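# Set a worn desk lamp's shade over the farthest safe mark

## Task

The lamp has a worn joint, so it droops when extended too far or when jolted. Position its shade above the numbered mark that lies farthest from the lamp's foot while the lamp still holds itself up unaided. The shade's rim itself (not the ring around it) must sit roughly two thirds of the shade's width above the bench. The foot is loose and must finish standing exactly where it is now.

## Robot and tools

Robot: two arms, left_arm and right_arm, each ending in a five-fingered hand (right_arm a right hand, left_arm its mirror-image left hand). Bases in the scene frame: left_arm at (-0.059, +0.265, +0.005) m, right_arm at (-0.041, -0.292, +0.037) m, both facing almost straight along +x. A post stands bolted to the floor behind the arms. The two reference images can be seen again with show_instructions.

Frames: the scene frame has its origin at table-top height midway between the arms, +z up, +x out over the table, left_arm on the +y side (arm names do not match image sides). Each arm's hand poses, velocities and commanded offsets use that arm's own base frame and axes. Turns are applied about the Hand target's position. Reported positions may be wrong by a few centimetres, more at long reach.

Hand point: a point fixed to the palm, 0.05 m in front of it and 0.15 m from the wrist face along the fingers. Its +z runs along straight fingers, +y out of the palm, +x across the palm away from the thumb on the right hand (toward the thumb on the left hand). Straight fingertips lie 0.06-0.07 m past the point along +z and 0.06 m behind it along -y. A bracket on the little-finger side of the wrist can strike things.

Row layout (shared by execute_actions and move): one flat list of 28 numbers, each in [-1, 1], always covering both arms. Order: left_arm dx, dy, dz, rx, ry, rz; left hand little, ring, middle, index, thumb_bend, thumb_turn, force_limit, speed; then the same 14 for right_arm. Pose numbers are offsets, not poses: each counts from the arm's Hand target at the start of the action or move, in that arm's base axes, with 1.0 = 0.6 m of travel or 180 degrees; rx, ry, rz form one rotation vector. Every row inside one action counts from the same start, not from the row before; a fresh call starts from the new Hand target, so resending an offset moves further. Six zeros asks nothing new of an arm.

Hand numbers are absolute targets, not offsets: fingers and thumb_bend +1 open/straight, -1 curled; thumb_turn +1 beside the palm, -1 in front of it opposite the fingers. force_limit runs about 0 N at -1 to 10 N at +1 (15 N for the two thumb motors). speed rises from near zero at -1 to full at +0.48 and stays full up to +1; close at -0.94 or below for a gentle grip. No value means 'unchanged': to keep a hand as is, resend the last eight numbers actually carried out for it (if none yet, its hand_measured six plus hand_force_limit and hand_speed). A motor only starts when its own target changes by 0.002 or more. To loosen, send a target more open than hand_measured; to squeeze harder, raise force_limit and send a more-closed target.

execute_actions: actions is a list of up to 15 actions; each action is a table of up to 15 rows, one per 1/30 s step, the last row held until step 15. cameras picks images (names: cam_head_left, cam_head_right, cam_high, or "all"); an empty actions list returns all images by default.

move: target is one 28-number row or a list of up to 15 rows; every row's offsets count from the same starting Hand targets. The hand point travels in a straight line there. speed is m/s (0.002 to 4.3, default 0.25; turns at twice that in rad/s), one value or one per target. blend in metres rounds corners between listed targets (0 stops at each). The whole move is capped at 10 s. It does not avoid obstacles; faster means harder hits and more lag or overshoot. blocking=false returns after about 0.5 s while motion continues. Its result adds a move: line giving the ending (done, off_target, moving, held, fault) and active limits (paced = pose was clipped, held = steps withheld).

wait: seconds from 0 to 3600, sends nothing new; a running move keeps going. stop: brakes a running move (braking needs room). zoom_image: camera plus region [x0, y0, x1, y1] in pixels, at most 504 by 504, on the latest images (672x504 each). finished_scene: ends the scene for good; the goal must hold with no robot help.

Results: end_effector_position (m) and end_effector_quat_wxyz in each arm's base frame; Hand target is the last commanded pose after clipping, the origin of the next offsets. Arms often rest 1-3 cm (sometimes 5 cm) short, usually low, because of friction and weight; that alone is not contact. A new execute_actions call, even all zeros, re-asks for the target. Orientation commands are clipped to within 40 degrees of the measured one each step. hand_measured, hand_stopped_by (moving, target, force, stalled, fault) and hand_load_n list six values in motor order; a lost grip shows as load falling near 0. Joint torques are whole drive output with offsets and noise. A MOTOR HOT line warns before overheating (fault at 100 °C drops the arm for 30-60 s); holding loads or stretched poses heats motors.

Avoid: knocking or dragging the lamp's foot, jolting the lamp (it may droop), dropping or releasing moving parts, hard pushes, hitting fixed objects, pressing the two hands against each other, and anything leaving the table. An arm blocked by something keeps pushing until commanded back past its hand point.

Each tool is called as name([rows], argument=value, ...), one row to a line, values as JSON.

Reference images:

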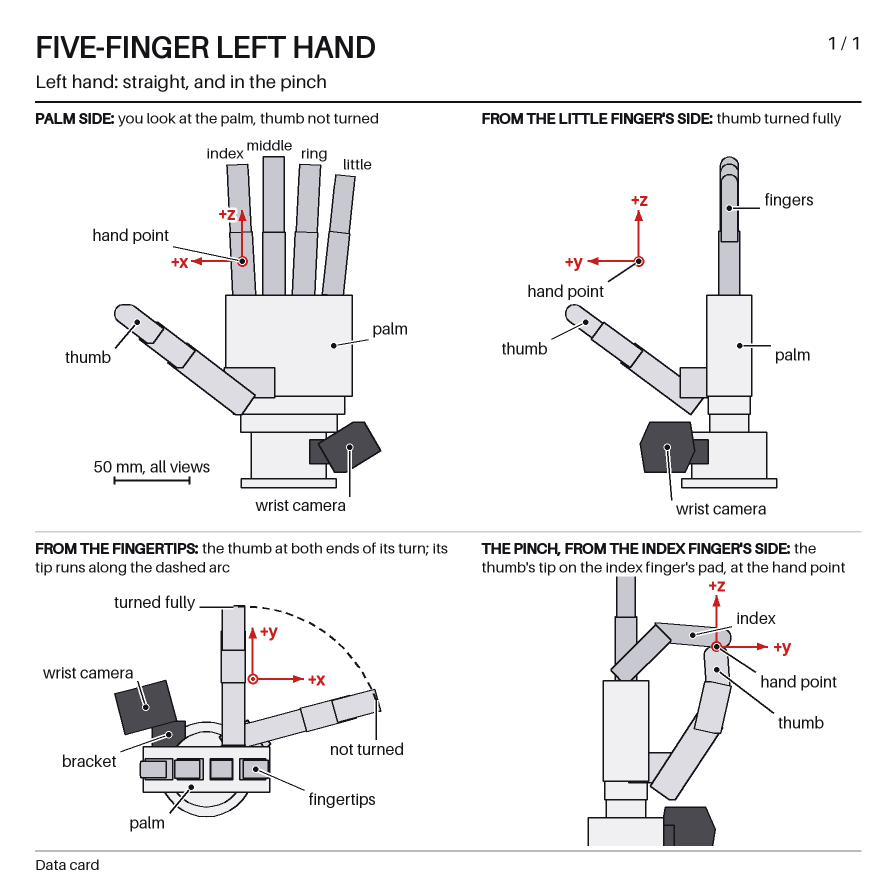

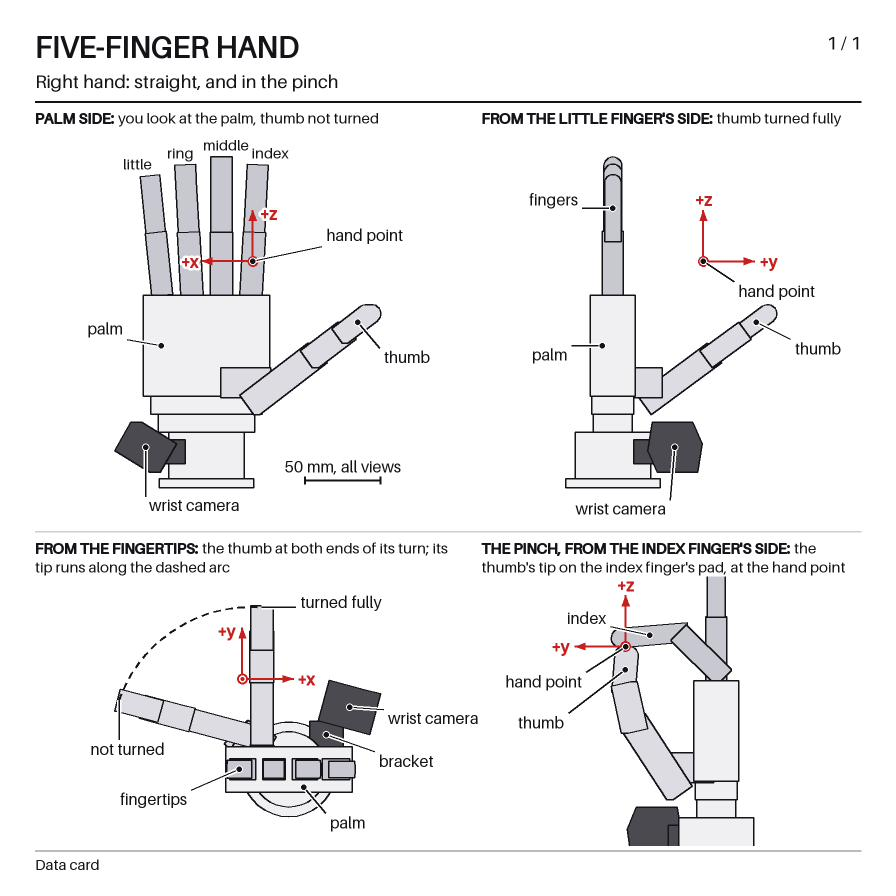

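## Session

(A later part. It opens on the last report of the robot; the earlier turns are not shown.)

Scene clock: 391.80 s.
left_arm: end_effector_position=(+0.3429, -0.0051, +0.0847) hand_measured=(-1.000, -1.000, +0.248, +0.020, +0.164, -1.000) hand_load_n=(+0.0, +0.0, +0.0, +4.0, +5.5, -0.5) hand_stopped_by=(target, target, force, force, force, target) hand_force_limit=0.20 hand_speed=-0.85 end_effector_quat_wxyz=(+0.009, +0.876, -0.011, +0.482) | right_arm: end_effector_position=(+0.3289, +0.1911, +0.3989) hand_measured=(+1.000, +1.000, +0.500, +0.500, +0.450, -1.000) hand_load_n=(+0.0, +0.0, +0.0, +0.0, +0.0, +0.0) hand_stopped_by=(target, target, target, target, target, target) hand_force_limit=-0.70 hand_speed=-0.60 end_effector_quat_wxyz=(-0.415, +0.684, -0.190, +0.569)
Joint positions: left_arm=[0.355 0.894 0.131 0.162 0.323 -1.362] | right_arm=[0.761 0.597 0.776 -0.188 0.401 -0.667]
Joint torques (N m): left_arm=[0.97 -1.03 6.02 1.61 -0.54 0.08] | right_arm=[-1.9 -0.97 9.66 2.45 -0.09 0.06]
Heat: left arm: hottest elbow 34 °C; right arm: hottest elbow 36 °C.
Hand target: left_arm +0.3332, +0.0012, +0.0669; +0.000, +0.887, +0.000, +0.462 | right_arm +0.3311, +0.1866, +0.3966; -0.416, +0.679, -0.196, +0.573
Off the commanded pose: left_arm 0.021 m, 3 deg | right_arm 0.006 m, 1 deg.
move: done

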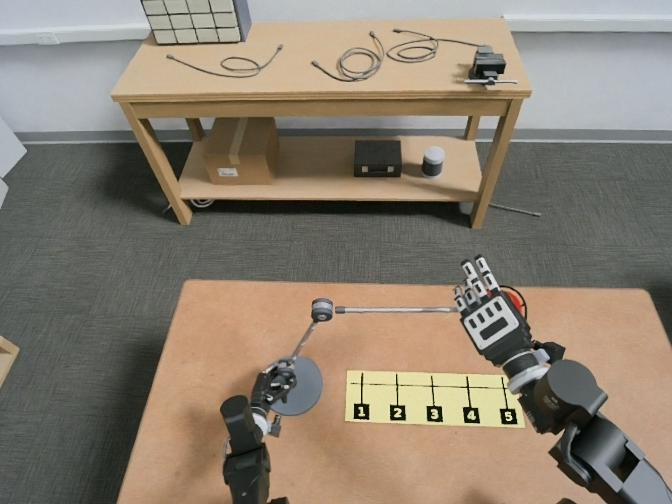

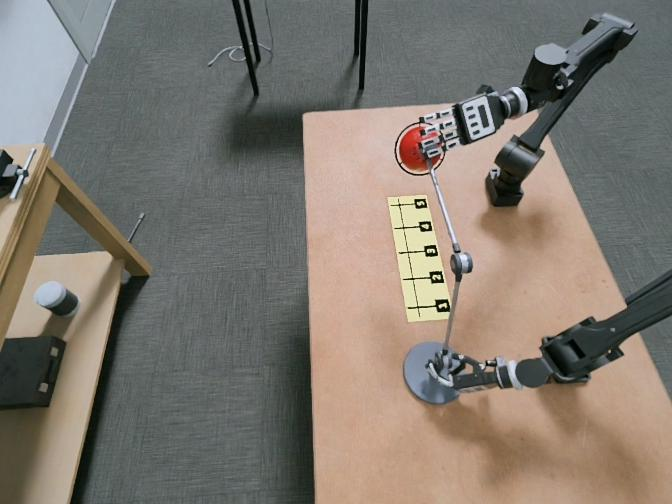

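move(target=[0,0,0,0,0,0,-1,-1,-0.1,-0.2,-0.2,-1,0.2,-0.85, 0,0,0,0,0,0,1,1,0.1,0.1,0.05,-1,-0.7,-0.85], cameras=["cam_head_left","cam_high"])

zoom_image(camera="cam_high", region=[390, 90, 530, 230])

zoom_image(camera="cam_head_left", region=[400, 240, 540, 380])

Scene clock: 395.60 s.
left_arm: end_effector_position=(+0.3429, -0.0051, +0.0847) hand_measured=(-1.000, -1.000, +0.248, +0.020, +0.164, -1.000) hand_load_n=(+0.0, +0.5, +0.0, +4.0, +5.5, -0.5) hand_stopped_by=(target, target, force, force, force, target) hand_force_limit=0.20 hand_speed=-0.85 end_effector_quat_wxyz=(+0.009, +0.876, -0.011, +0.482) | right_arm: end_effector_position=(+0.3292, +0.1911, +0.3997) hand_measured=(+1.000, +1.000, +0.100, +0.100, +0.050, -1.000) hand_load_n=(+0.0, +0.0, +0.0, +0.0, +0.0, +0.5) hand_stopped_by=(target, target, target, target, target, target) hand_force_limit=-0.70 hand_speed=-0.85 end_effector_quat_wxyz=(-0.416, +0.683, -0.190, +0.570)
Joint positions: left_arm=[0.355 0.894 0.131 0.162 0.323 -1.362] | right_arm=[0.759 0.597 0.776 -0.184 0.4 -0.667]
Joint torques (N m): left_arm=[0.5 -1.14 6.23 1.5 -0.59 0.1] | right_arm=[-1.32 -0.73 9.61 2.36 -0.04 0.03]
Heat: left arm: hottest elbow 34 °C; right arm: hottest elbow 36 °C.
Hand target: left_arm +0.3332, +0.0012, +0.0669; +0.000, +0.887, +0.000, +0.462 | right_arm +0.3311, +0.1865, +0.3966; -0.416, +0.679, -0.196, +0.573
Off the commanded pose: left_arm 0.021 m, 3 deg | right_arm 0.006 m, 1 deg.
move: done

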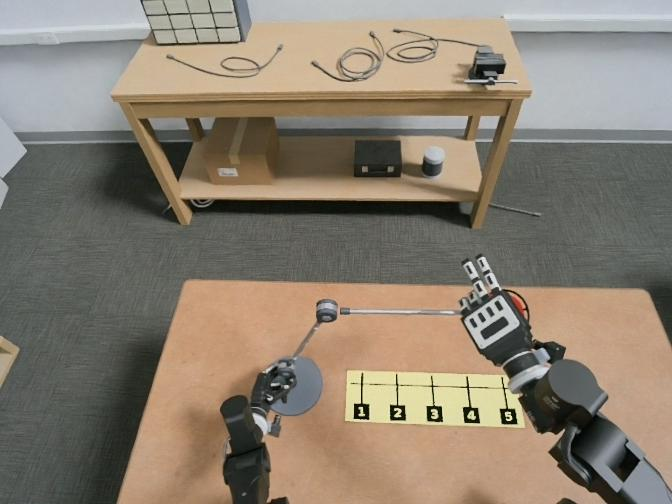

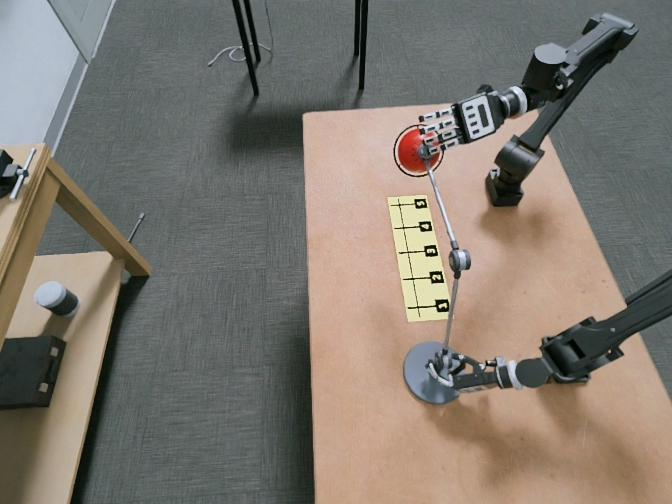

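Scaled by 3.600 from the camera's image (finer frame: 960x720).

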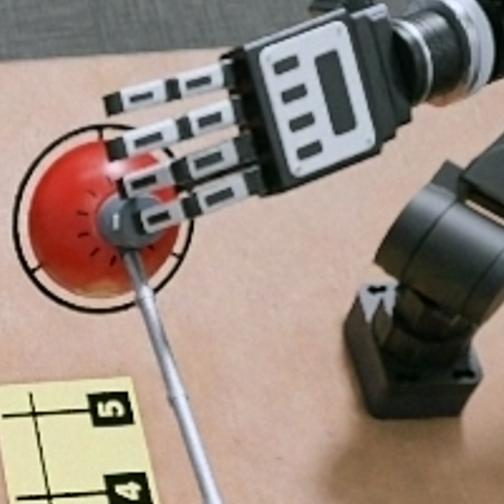

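Scaled by 3.600 from the camera's image (finer frame: 960x720).

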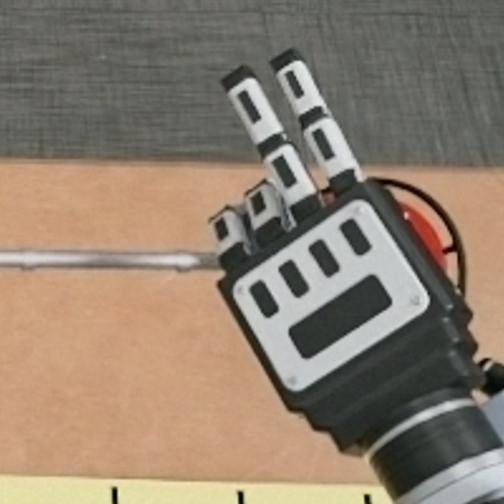

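move([
  [0,0,0,0,0,0,-1,-1,-0.1,-0.2,-0.2,-1,0.2,-0.85, 0,0,0,0,0,0,1,1,0.6,0.6,0.8,-1,-0.7,-0.3],
  [0,0,0,0,0,0,-1,-1,-0.1,-0.2,-0.2,-1,0.2,-0.85, -0.01,0.03,0.038,0,0,0,1,1,0.6,0.6,0.8,-1,-0.7,-0.3],
], speed=0.08, cameras=["all"])

zoom_image(camera="cam_high", region=[390, 90, 530, 230])

zoom_image(camera="cam_head_left", region=[300, 240, 540, 420])

zoom_image(camera="cam_head_right", region=[400, 220, 540, 360])

Scene clock: 399.27 s.
left_arm: end_effector_position=(+0.3429, -0.0051, +0.0847) hand_measured=(-1.000, -1.000, +0.248, +0.020, +0.164, -1.000) hand_load_n=(+0.0, +0.0, +0.0, +4.0, +5.5, -0.5) hand_stopped_by=(target, target, force, force, force, target) hand_force_limit=0.20 hand_speed=-0.85 end_effector_quat_wxyz=(+0.009, +0.876, -0.011, +0.482) | right_arm: end_effector_position=(+0.3261, +0.1995, +0.3926) hand_measured=(+1.000, +1.000, +0.600, +0.600, +0.800, -1.000) hand_load_n=(+0.0, +0.0, -0.5, +0.0, +0.0, +0.0) hand_stopped_by=(target, target, target, target, target, target) hand_force_limit=-0.70 hand_speed=-0.30 end_effector_quat_wxyz=(-0.402, +0.689, -0.195, +0.570)
Joint positions: left_arm=[0.355 0.894 0.131 0.162 0.323 -1.362] | right_arm=[0.819 0.62 0.779 -0.189 0.48 -0.667]
Joint torques (N m): left_arm=[1.14 -0.97 6.24 1.57 -0.56 0.08] | right_arm=[0.91 0.38 15.2 1.25 0.11 0.02]
Heat: left arm: hottest elbow 34 °C; right arm: hottest elbow 36 °C.
Hand target: left_arm +0.3332, +0.0012, +0.0669; +0.000, +0.887, +0.000, +0.462 | right_arm +0.3251, +0.2045, +0.4195; -0.416, +0.679, -0.196, +0.573
Off the commanded pose: left_arm 0.021 m, 3 deg | right_arm 0.027 m, 2 deg.
move: off_target (right_arm)

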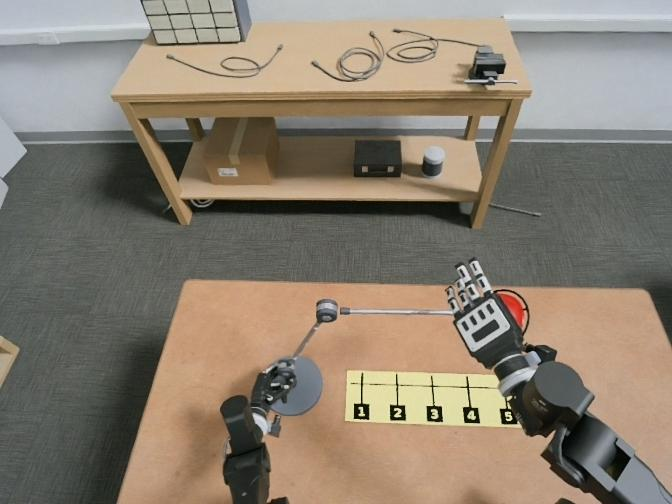

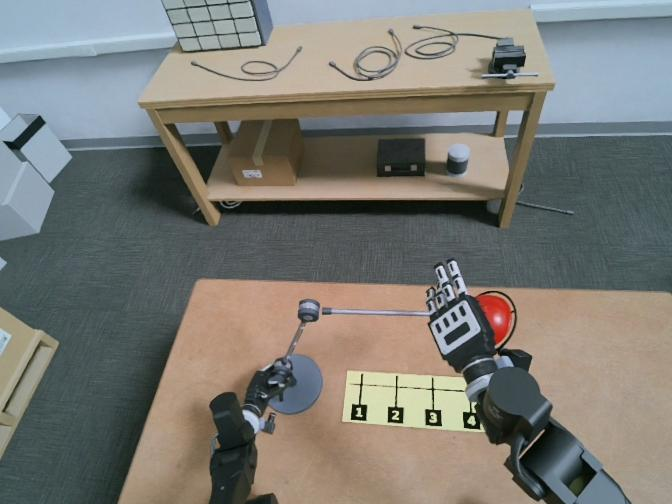

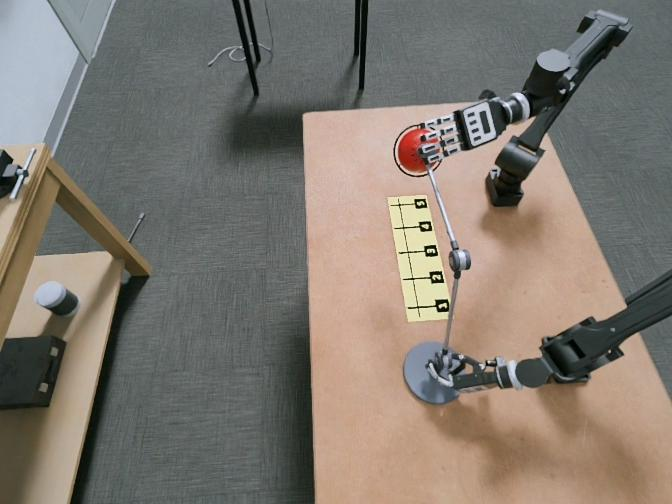

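Scaled by 3.600 from the camera's image (finer frame: 960x720).

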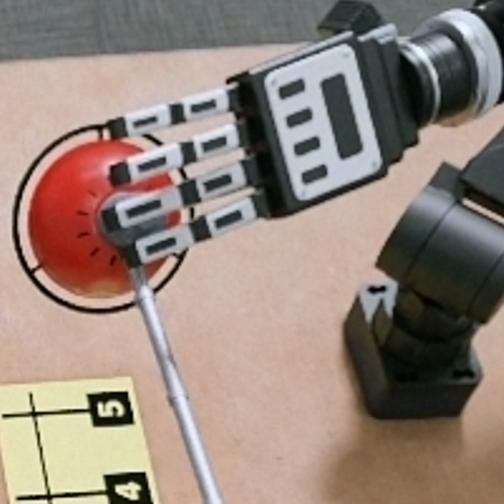

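Scaled by 2.100 from the camera's image (finer frame: 960x720).

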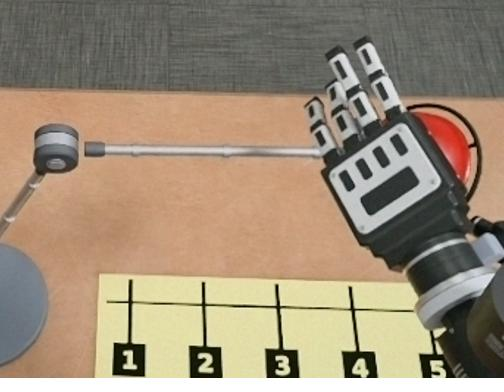

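Scaled by 3.600 from the camera's image (finer frame: 960x720).

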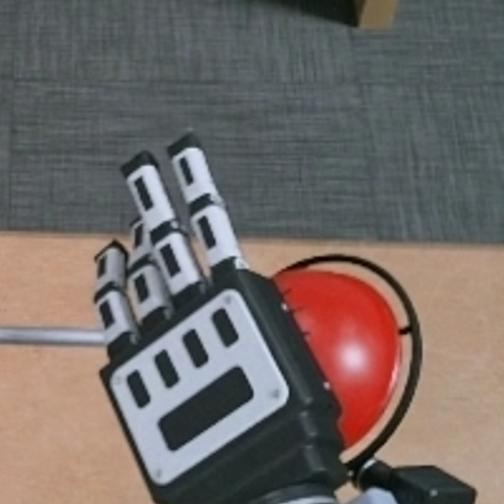

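move(target=[0,0,0,0,0,0,-1,-1,-0.1,-0.2,-0.2,-1,0.2,-0.85, -0.015,-0.007,0.05,0,0,0,1,1,1,1,0.8,-1,-0.7,-0.3], speed=0.1, cameras=["cam_head_left","cam_high"])

zoom_image(camera="cam_high", region=[390, 90, 530, 230])

Scene clock: 400.67 s.
left_arm: end_effector_position=(+0.3429, -0.0051, +0.0847) hand_measured=(-1.000, -1.000, +0.248, +0.020, +0.164, -1.000) hand_load_n=(+0.0, +0.0, +0.5, +4.5, +5.5, -0.5) hand_stopped_by=(target, target, force, force, force, target) hand_force_limit=0.20 hand_speed=-0.85 end_effector_quat_wxyz=(+0.009, +0.876, -0.011, +0.482) | right_arm: end_effector_position=(+0.3196, +0.1961, +0.4284) hand_measured=(+1.000, +1.000, +1.000, +1.000, +0.800, -1.000) hand_load_n=(-0.5, -0.5, +0.0, +0.0, +0.0, +0.0) hand_stopped_by=(target, target, target, target, target, target) hand_force_limit=-0.70 hand_speed=-0.30 end_effector_quat_wxyz=(-0.403, +0.686, -0.197, +0.572)
Joint positions: left_arm=[0.355 0.894 0.131 0.162 0.323 -1.362] | right_arm=[0.834 0.62 0.87 -0.272 0.5 -0.667]
Joint torques (N m): left_arm=[0.73 -1.44 5.93 1.47 -0.58 0.08] | right_arm=[0.26 0.56 14.39 1.4 0.07 0.05]
Heat: left arm: hottest elbow 34 °C; right arm: hottest elbow 36 °C.
Hand target: left_arm +0.3332, +0.0012, +0.0669; +0.000, +0.887, +0.000, +0.462 | right_arm +0.3161, +0.2003, +0.4495; -0.416, +0.679, -0.196, +0.573
Off the commanded pose: left_arm 0.021 m, 3 deg | right_arm 0.022 m, 2 deg.
move: off_target (right_arm)

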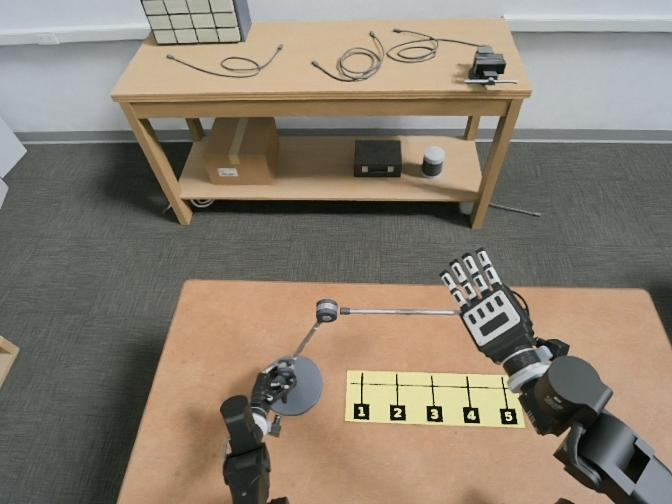

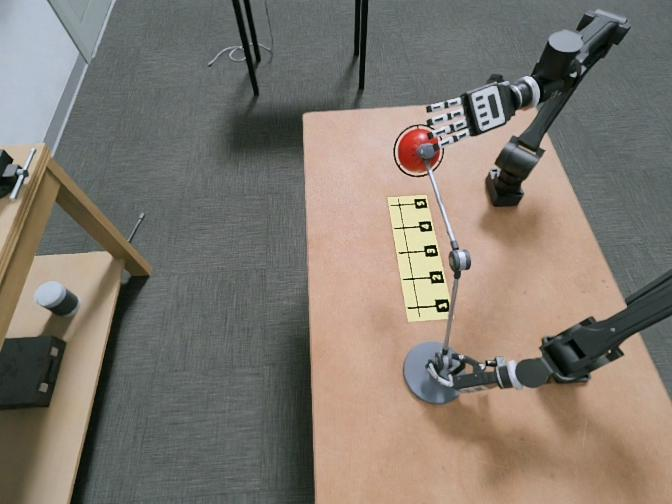

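Scaled by 3.600 from the camera's image (finer frame: 960x720).

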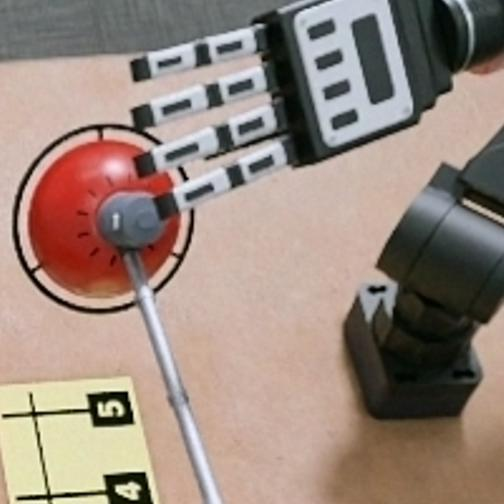

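move([
  [0,0,0,0,0,0,-1,-1,-0.1,-0.2,-0.2,-1,0.2,-0.85, 0.0015,0.008,-0.069,0,0,0,1,1,0.9,0.9,0.65,-1,-0.7,-0.3],
  [0,0,0,0,0,0,-1,-1,-0.1,-0.2,-0.2,-1,0.2,-0.85, 0.014,-0.028,-0.115,0,0,0,1,1,0.9,0.9,0.65,-1,-0.7,-0.3],
], speed=0.06, cameras=["cam_head_left","cam_high"])

zoom_image(camera="cam_high", region=[390, 90, 530, 230])

zoom_image(camera="cam_head_left", region=[300, 240, 540, 420])

Scene clock: 404.67 s.
left_arm: end_effector_position=(+0.3429, -0.0051, +0.0847) hand_measured=(-1.000, -1.000, +0.248, +0.020, +0.164, -1.000) hand_load_n=(+0.0, +0.0, +0.0, +4.5, +5.5, -0.5) hand_stopped_by=(target, target, force, force, force, target) hand_force_limit=0.20 hand_speed=-0.85 end_effector_quat_wxyz=(+0.009, +0.876, -0.011, +0.482) | right_arm: end_effector_position=(+0.3232, +0.1878, +0.3815) hand_measured=(+1.000, +1.000, +0.900, +0.900, +0.650, -1.000) hand_load_n=(+0.0, +0.0, +0.0, +0.0, +0.5, +0.0) hand_stopped_by=(target, target, target, target, target, target) hand_force_limit=-0.70 hand_speed=-0.30 end_effector_quat_wxyz=(-0.413, +0.685, -0.190, +0.569)
Joint positions: left_arm=[0.355 0.894 0.131 0.162 0.323 -1.362] | right_arm=[0.77 0.569 0.724 -0.168 0.413 -0.667]
Joint torques (N m): left_arm=[0.38 -0.85 6.09 1.55 -0.54 0.08] | right_arm=[-1.96 -1.14 9.63 2.48 -0.09 0.05]
Heat: left arm: hottest elbow 34 °C; right arm: hottest elbow 37 °C.
Hand target: left_arm +0.3332, +0.0012, +0.0669; +0.000, +0.887, +0.000, +0.462 | right_arm +0.3246, +0.1836, +0.3804; -0.416, +0.679, -0.196, +0.573
Off the commanded pose: left_arm 0.021 m, 3 deg | right_arm 0.005 m, 1 deg.
move: done

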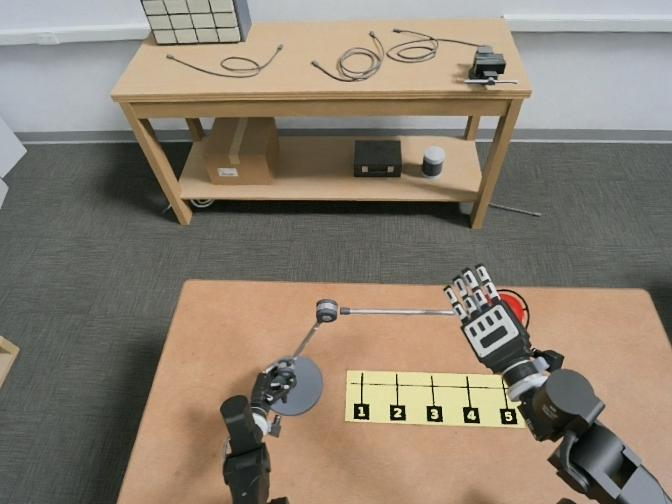

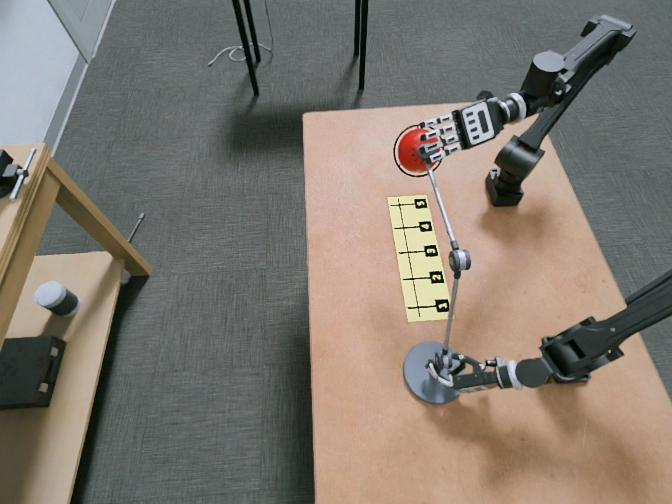

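Scaled by 3.600 from the camera's image (finer frame: 960x720).

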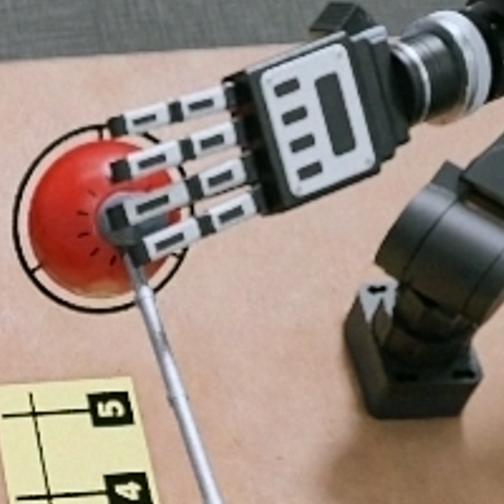

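Scaled by 2.100 from the camera's image (finer frame: 960x720).

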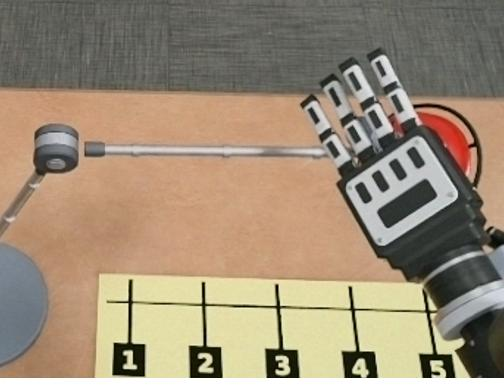

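move(target=[0,0,0,0,0,0,-1,-1,-0.1,-0.2,-0.2,-1,0.2,-0.85, 0.009,-0.024,-0.0325,0,0,0,1,1,0.7,0.7,0.65,-1,-0.7,-0.3], speed=0.04, cameras=["cam_head_left","cam_high"])

zoom_image(camera="cam_high", region=[390, 90, 530, 230])

zoom_image(camera="cam_head_left", region=[300, 240, 540, 420])

Scene clock: 406.00 s.
left_arm: end_effector_position=(+0.3429, -0.0051, +0.0847) hand_measured=(-1.000, -1.000, +0.248, +0.020, +0.164, -1.000) hand_load_n=(+0.0, +0.0, +0.0, +4.0, +5.5, -0.5) hand_stopped_by=(target, target, force, force, force, target) hand_force_limit=0.20 hand_speed=-0.85 end_effector_quat_wxyz=(+0.009, +0.876, -0.011, +0.482) | right_arm: end_effector_position=(+0.3286, +0.1737, +0.3625) hand_measured=(+1.000, +1.000, +0.700, +0.700, +0.650, -1.000) hand_load_n=(+0.0, +0.0, +0.0, +0.0, +0.0, +0.0) hand_stopped_by=(target, target, target, target, target, target) hand_force_limit=-0.70 hand_speed=-0.30 end_effector_quat_wxyz=(-0.414, +0.685, -0.190, +0.569)
Joint positions: left_arm=[0.355 0.894 0.131 0.162 0.323 -1.362] | right_arm=[0.695 0.541 0.667 -0.137 0.336 -0.667]
Joint torques (N m): left_arm=[0.56 -1.73 6.27 1.48 -0.55 0.09] | right_arm=[-1.55 -0.38 9.57 2.39 -0.07 0.06]
Heat: left arm: hottest elbow 34 °C; right arm: hottest elbow 37 °C.
Hand target: left_arm +0.3332, +0.0012, +0.0669; +0.000, +0.887, +0.000, +0.462 | right_arm +0.3300, +0.1691, +0.3610; -0.416, +0.679, -0.196, +0.573
Off the commanded pose: left_arm 0.021 m, 3 deg | right_arm 0.005 m, 1 deg.
move: done

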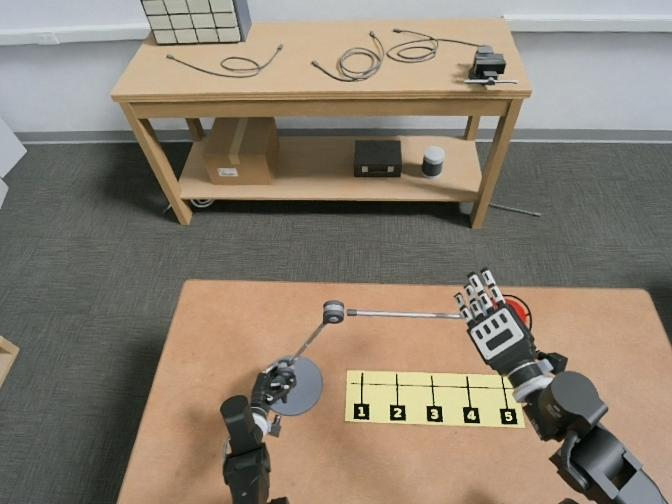

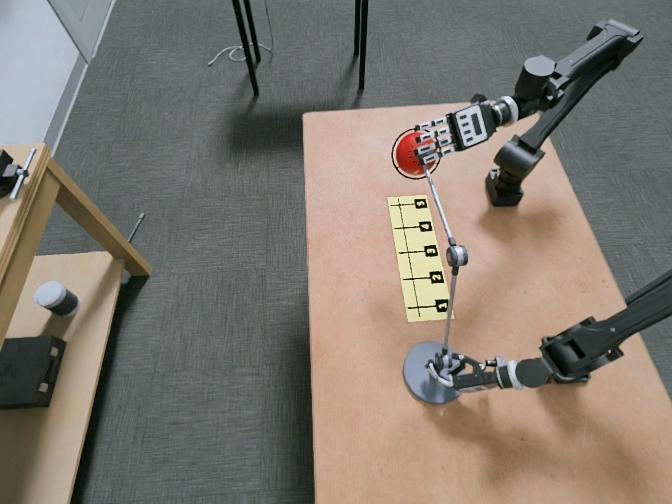

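Scaled by 3.600 from the camera's image (finer frame: 960x720).

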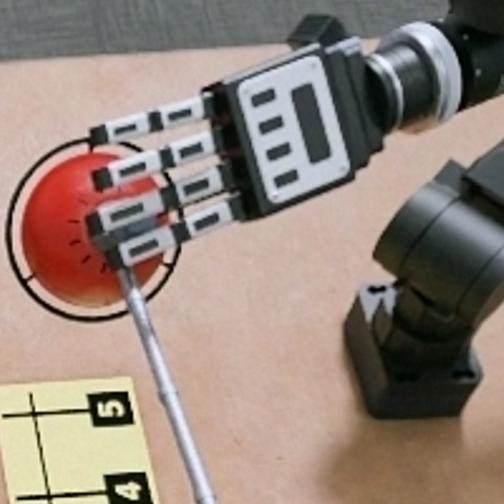

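Scaled by 2.100 from the camera's image (finer frame: 960x720).

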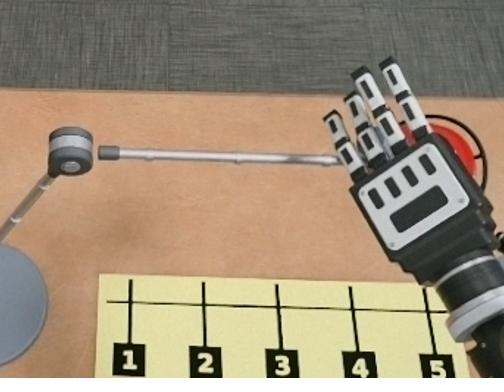

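move(target=[0,0,0,0,0,0,-1,-1,-0.1,-0.2,-0.2,-1,0.2,-0.85, -0.04,0.04,0.11,0,0,0,1,1,1,1,1,-1,-0.7,0.2], speed=0.08, cameras=["cam_head_left","cam_head_right","cam_high"])

zoom_image(camera="cam_high", region=[390, 90, 530, 230])

zoom_image(camera="cam_head_right", region=[300, 240, 540, 420])

Scene clock: 408.43 s.
left_arm: end_effector_position=(+0.3429, -0.0051, +0.0847) hand_measured=(-1.000, -1.000, +0.248, +0.020, +0.164, -1.000) hand_load_n=(+0.0, +0.5, +0.0, +4.0, +5.5, -0.5) hand_stopped_by=(target, target, force, force, force, target) hand_force_limit=0.20 hand_speed=-0.85 end_effector_quat_wxyz=(+0.009, +0.876, -0.011, +0.482) | right_arm: end_effector_position=(+0.3075, +0.1886, +0.4054) hand_measured=(+1.000, +1.000, +1.000, +1.000, +1.000, -1.000) hand_load_n=(+0.0, +0.0, +0.0, -0.5, +0.0, +0.5) hand_stopped_by=(target, target, target, target, target, target) hand_force_limit=-0.70 hand_speed=0.20 end_effector_quat_wxyz=(-0.405, +0.686, -0.196, +0.572)
Joint positions: left_arm=[0.355 0.894 0.131 0.162 0.323 -1.362] | right_arm=[0.853 0.561 0.792 -0.251 0.516 -0.666]
Joint torques (N m): left_arm=[0.32 -1.14 6.32 1.48 -0.58 0.09] | right_arm=[0.44 0.79 14.71 1.33 0.05 0.12]
Heat: left arm: hottest elbow 34 °C; right arm: hottest elbow 37 °C.
Hand target: left_arm +0.3332, +0.0012, +0.0669; +0.000, +0.887, +0.000, +0.462 | right_arm +0.3059, +0.1932, +0.4269; -0.416, +0.679, -0.196, +0.573
Off the commanded pose: left_arm 0.021 m, 3 deg | right_arm 0.022 m, 2 deg.
move: off_target (right_arm)

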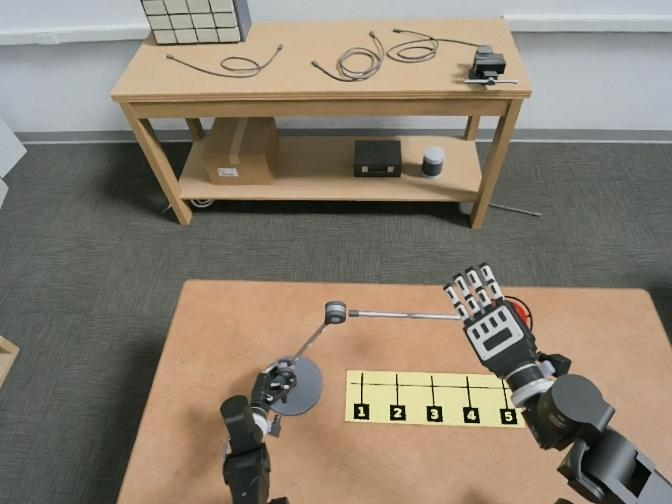

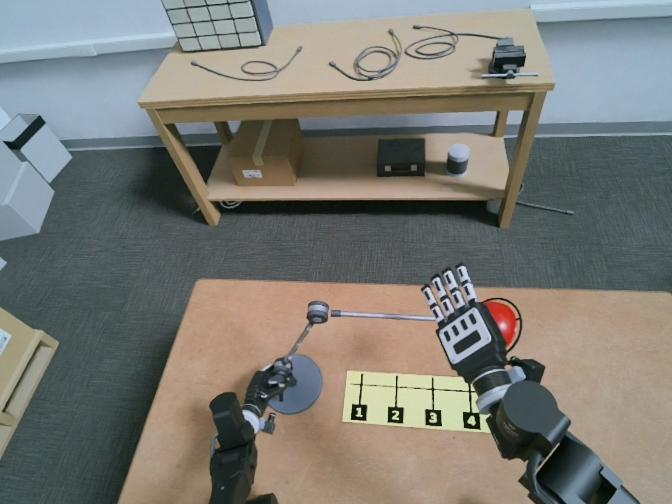

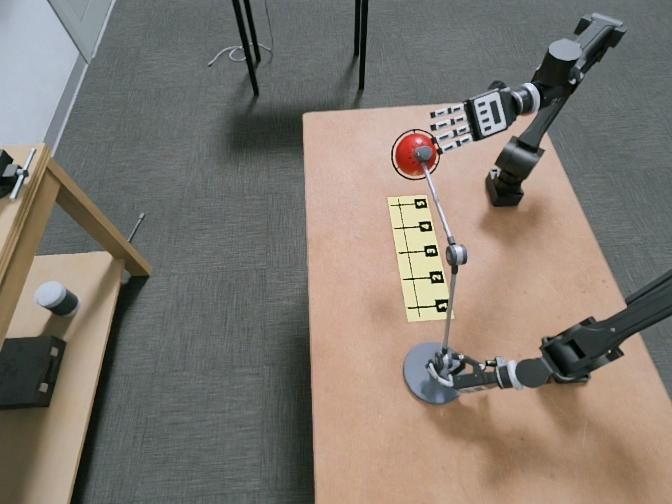

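Scaled by 3.600 from the camera's image (finer frame: 960x720).

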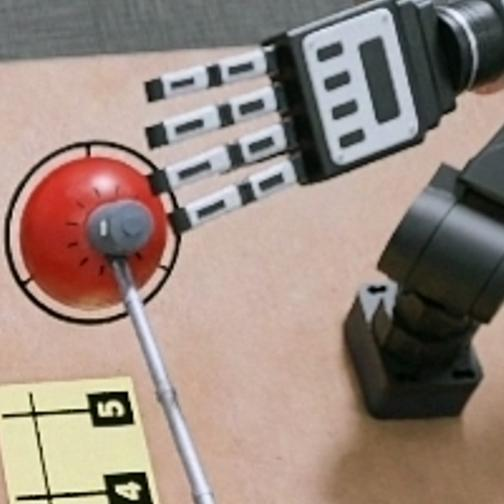

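Scaled by 2.100 from the camera's image (finer frame: 960x720).

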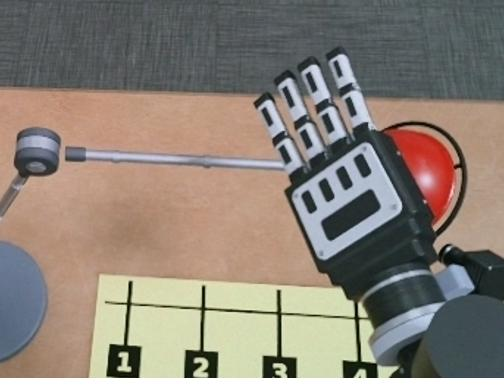

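zoom_image(camera="cam_head_left", region=[420, 250, 580, 410])

zoom_image(camera="cam_head_right", region=[400, 250, 560, 410])

zoom_image(camera="cam_high", region=[380, 70, 560, 250])

Scaled by 3.150 from the camera's image (finer frame: 960x720).

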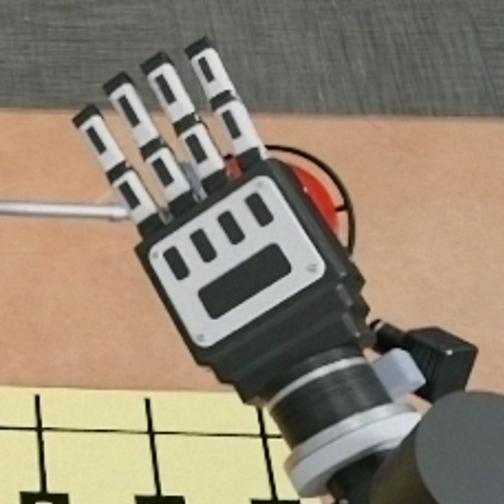

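Scaled by 3.150 from the camera's image (finer frame: 960x720).

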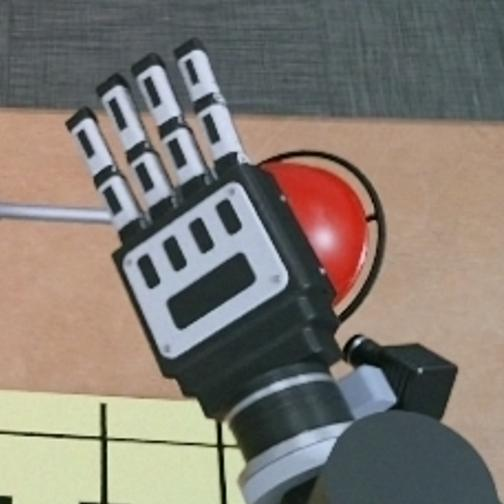

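Scaled by 2.800 from the camera's image (finer frame: 960x720).

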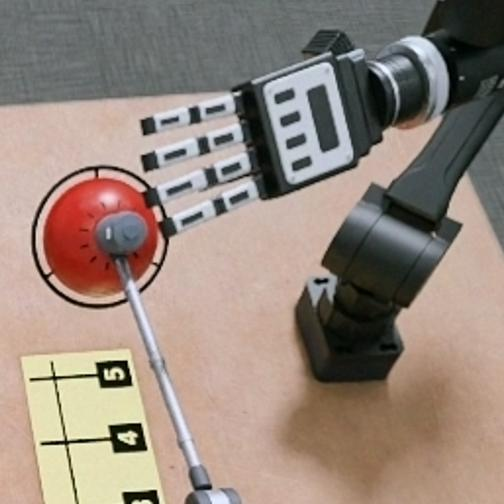

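move([
  [0,0,0,0,0,0,-1,-1,-0.1,-0.2,-0.2,-1,0.2,-0.85, 0.0235,-0.012,-0.052,0,0,0,1,1,0.9,0.9,0.3,-1,-0.7,0],
  [0,0,0,0,0,0,-1,-1,-0.1,-0.2,-0.2,-1,0.2,-0.85, 0.034,-0.043,-0.093,0,0,0,1,1,0.9,0.9,0.3,-1,-0.7,0],
], speed=0.06, cameras=["cam_head_left","cam_high"])

zoom_image(camera="cam_high", region=[390, 90, 530, 230])

zoom_image(camera="cam_head_left", region=[300, 240, 540, 420])

Scene clock: 415.33 s.
left_arm: end_effector_position=(+0.3429, -0.0051, +0.0847) hand_measured=(-1.000, -1.000, +0.248, +0.020, +0.164, -1.000) hand_load_n=(+0.0, +0.0, +0.0, +4.0, +6.0, -0.5) hand_stopped_by=(target, target, force, force, force, target) hand_force_limit=0.20 hand_speed=-0.85 end_effector_quat_wxyz=(+0.009, +0.876, -0.011, +0.482) | right_arm: end_effector_position=(+0.3251, +0.1715, +0.3724) hand_measured=(+1.000, +1.000, +0.900, +0.900, +0.300, -1.000) hand_load_n=(+0.0, +0.0, +0.0, +0.0, +0.0, +0.0) hand_stopped_by=(target, target, target, target, target, target) hand_force_limit=-0.70 hand_speed=0.00 end_effector_quat_wxyz=(-0.414, +0.685, -0.191, +0.569)
Joint positions: left_arm=[0.355 0.894 0.131 0.162 0.323 -1.362] | right_arm=[0.698 0.533 0.692 -0.171 0.341 -0.666]
Joint torques (N m): left_arm=[0.38 -0.91 6.27 1.33 -0.53 0.05] | right_arm=[-1.61 -0.44 9.92 2.54 -0.11 -0.01]
Heat: left arm: hottest elbow 34 °C; right arm: hottest elbow 37 °C.
Hand target: left_arm +0.3332, +0.0012, +0.0669; +0.000, +0.887, +0.000, +0.462 | right_arm +0.3264, +0.1674, +0.3712; -0.416, +0.679, -0.196, +0.573
Off the commanded pose: left_arm 0.021 m, 3 deg | right_arm 0.004 m, 1 deg.
move: done

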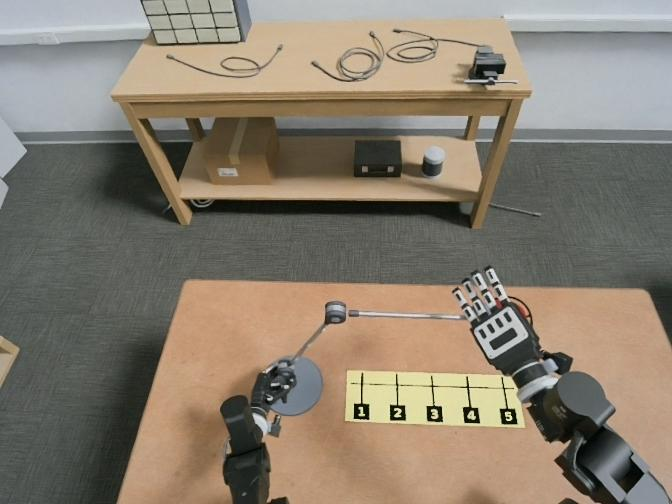

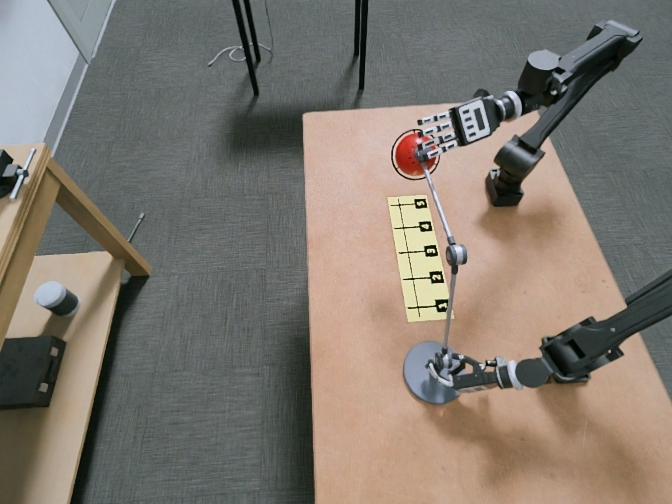

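Scaled by 3.600 from the camera's image (finer frame: 960x720).

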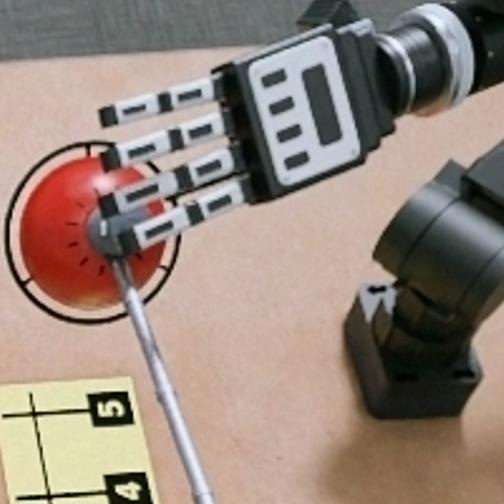

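Scaled by 2.100 from the camera's image (finer frame: 960x720).

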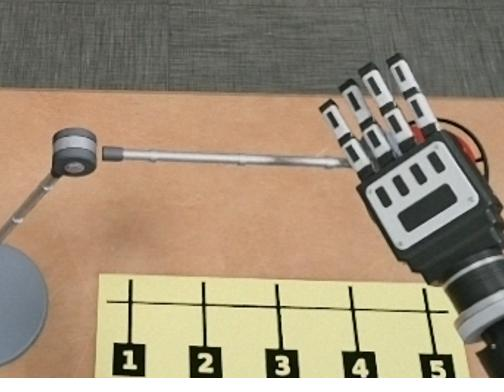

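move(target=[0,0,0,0,0,0,-1,-1,-0.1,-0.2,-0.2,-1,0.2,-0.85, 0.006,-0.0185,-0.024,0,0,0,1,1,0.9,0.9,0.3,-1,-0.7,0], speed=0.04, cameras=["cam_head_left","cam_high"])

zoom_image(camera="cam_high", region=[390, 90, 530, 230])

zoom_image(camera="cam_head_left", region=[300, 240, 540, 420])

Scene clock: 416.57 s.
left_arm: end_effector_position=(+0.3429, -0.0051, +0.0847) hand_measured=(-1.000, -1.000, +0.248, +0.020, +0.164, -1.000) hand_load_n=(+0.0, +0.0, +0.0, +4.0, +6.0, -0.5) hand_stopped_by=(target, target, force, force, force, target) hand_force_limit=0.20 hand_speed=-0.85 end_effector_quat_wxyz=(+0.009, +0.876, -0.011, +0.482) | right_arm: end_effector_position=(+0.3289, +0.1607, +0.3581) hand_measured=(+1.000, +1.000, +0.900, +0.900, +0.300, -1.000) hand_load_n=(+0.0, +0.0, +0.0, +0.0, +0.0, +0.0) hand_stopped_by=(target, target, target, target, target, target) hand_force_limit=-0.70 hand_speed=0.00 end_effector_quat_wxyz=(-0.414, +0.685, -0.191, +0.568)
Joint positions: left_arm=[0.355 0.894 0.131 0.162 0.323 -1.362] | right_arm=[0.637 0.513 0.65 -0.149 0.279 -0.666]
Joint torques (N m): left_arm=[0.62 -0.97 6.26 1.33 -0.52 0.12] | right_arm=[-1.73 -0.32 9.61 2.52 -0.03 0.04]
Heat: left arm: hottest elbow 34 °C; right arm: hottest elbow 37 °C.
Hand target: left_arm +0.3332, +0.0012, +0.0669; +0.000, +0.887, +0.000, +0.462 | right_arm +0.3300, +0.1563, +0.3568; -0.416, +0.679, -0.196, +0.573
Off the commanded pose: left_arm 0.021 m, 3 deg | right_arm 0.005 m, 1 deg.
move: done

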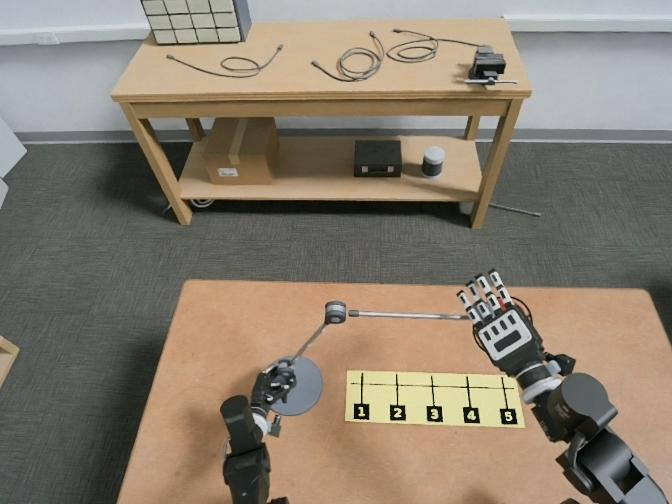

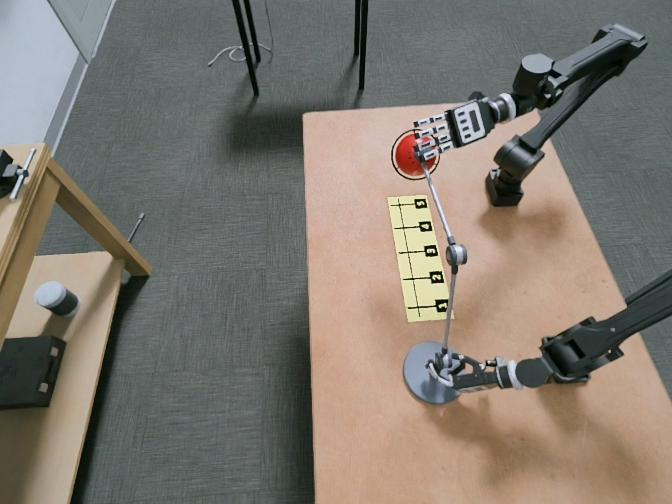

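Scaled by 3.600 from the camera's image (finer frame: 960x720).

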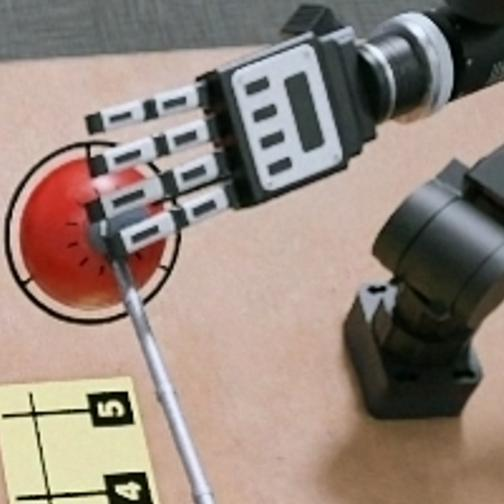

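Scaled by 2.100 from the camera's image (finer frame: 960x720).

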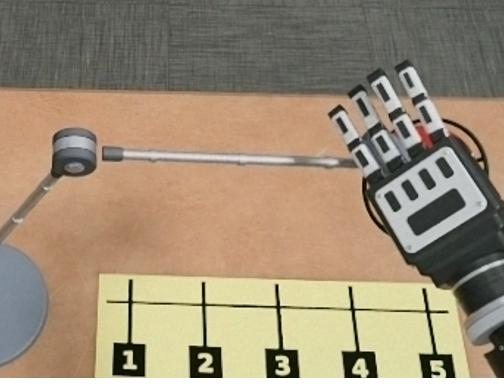

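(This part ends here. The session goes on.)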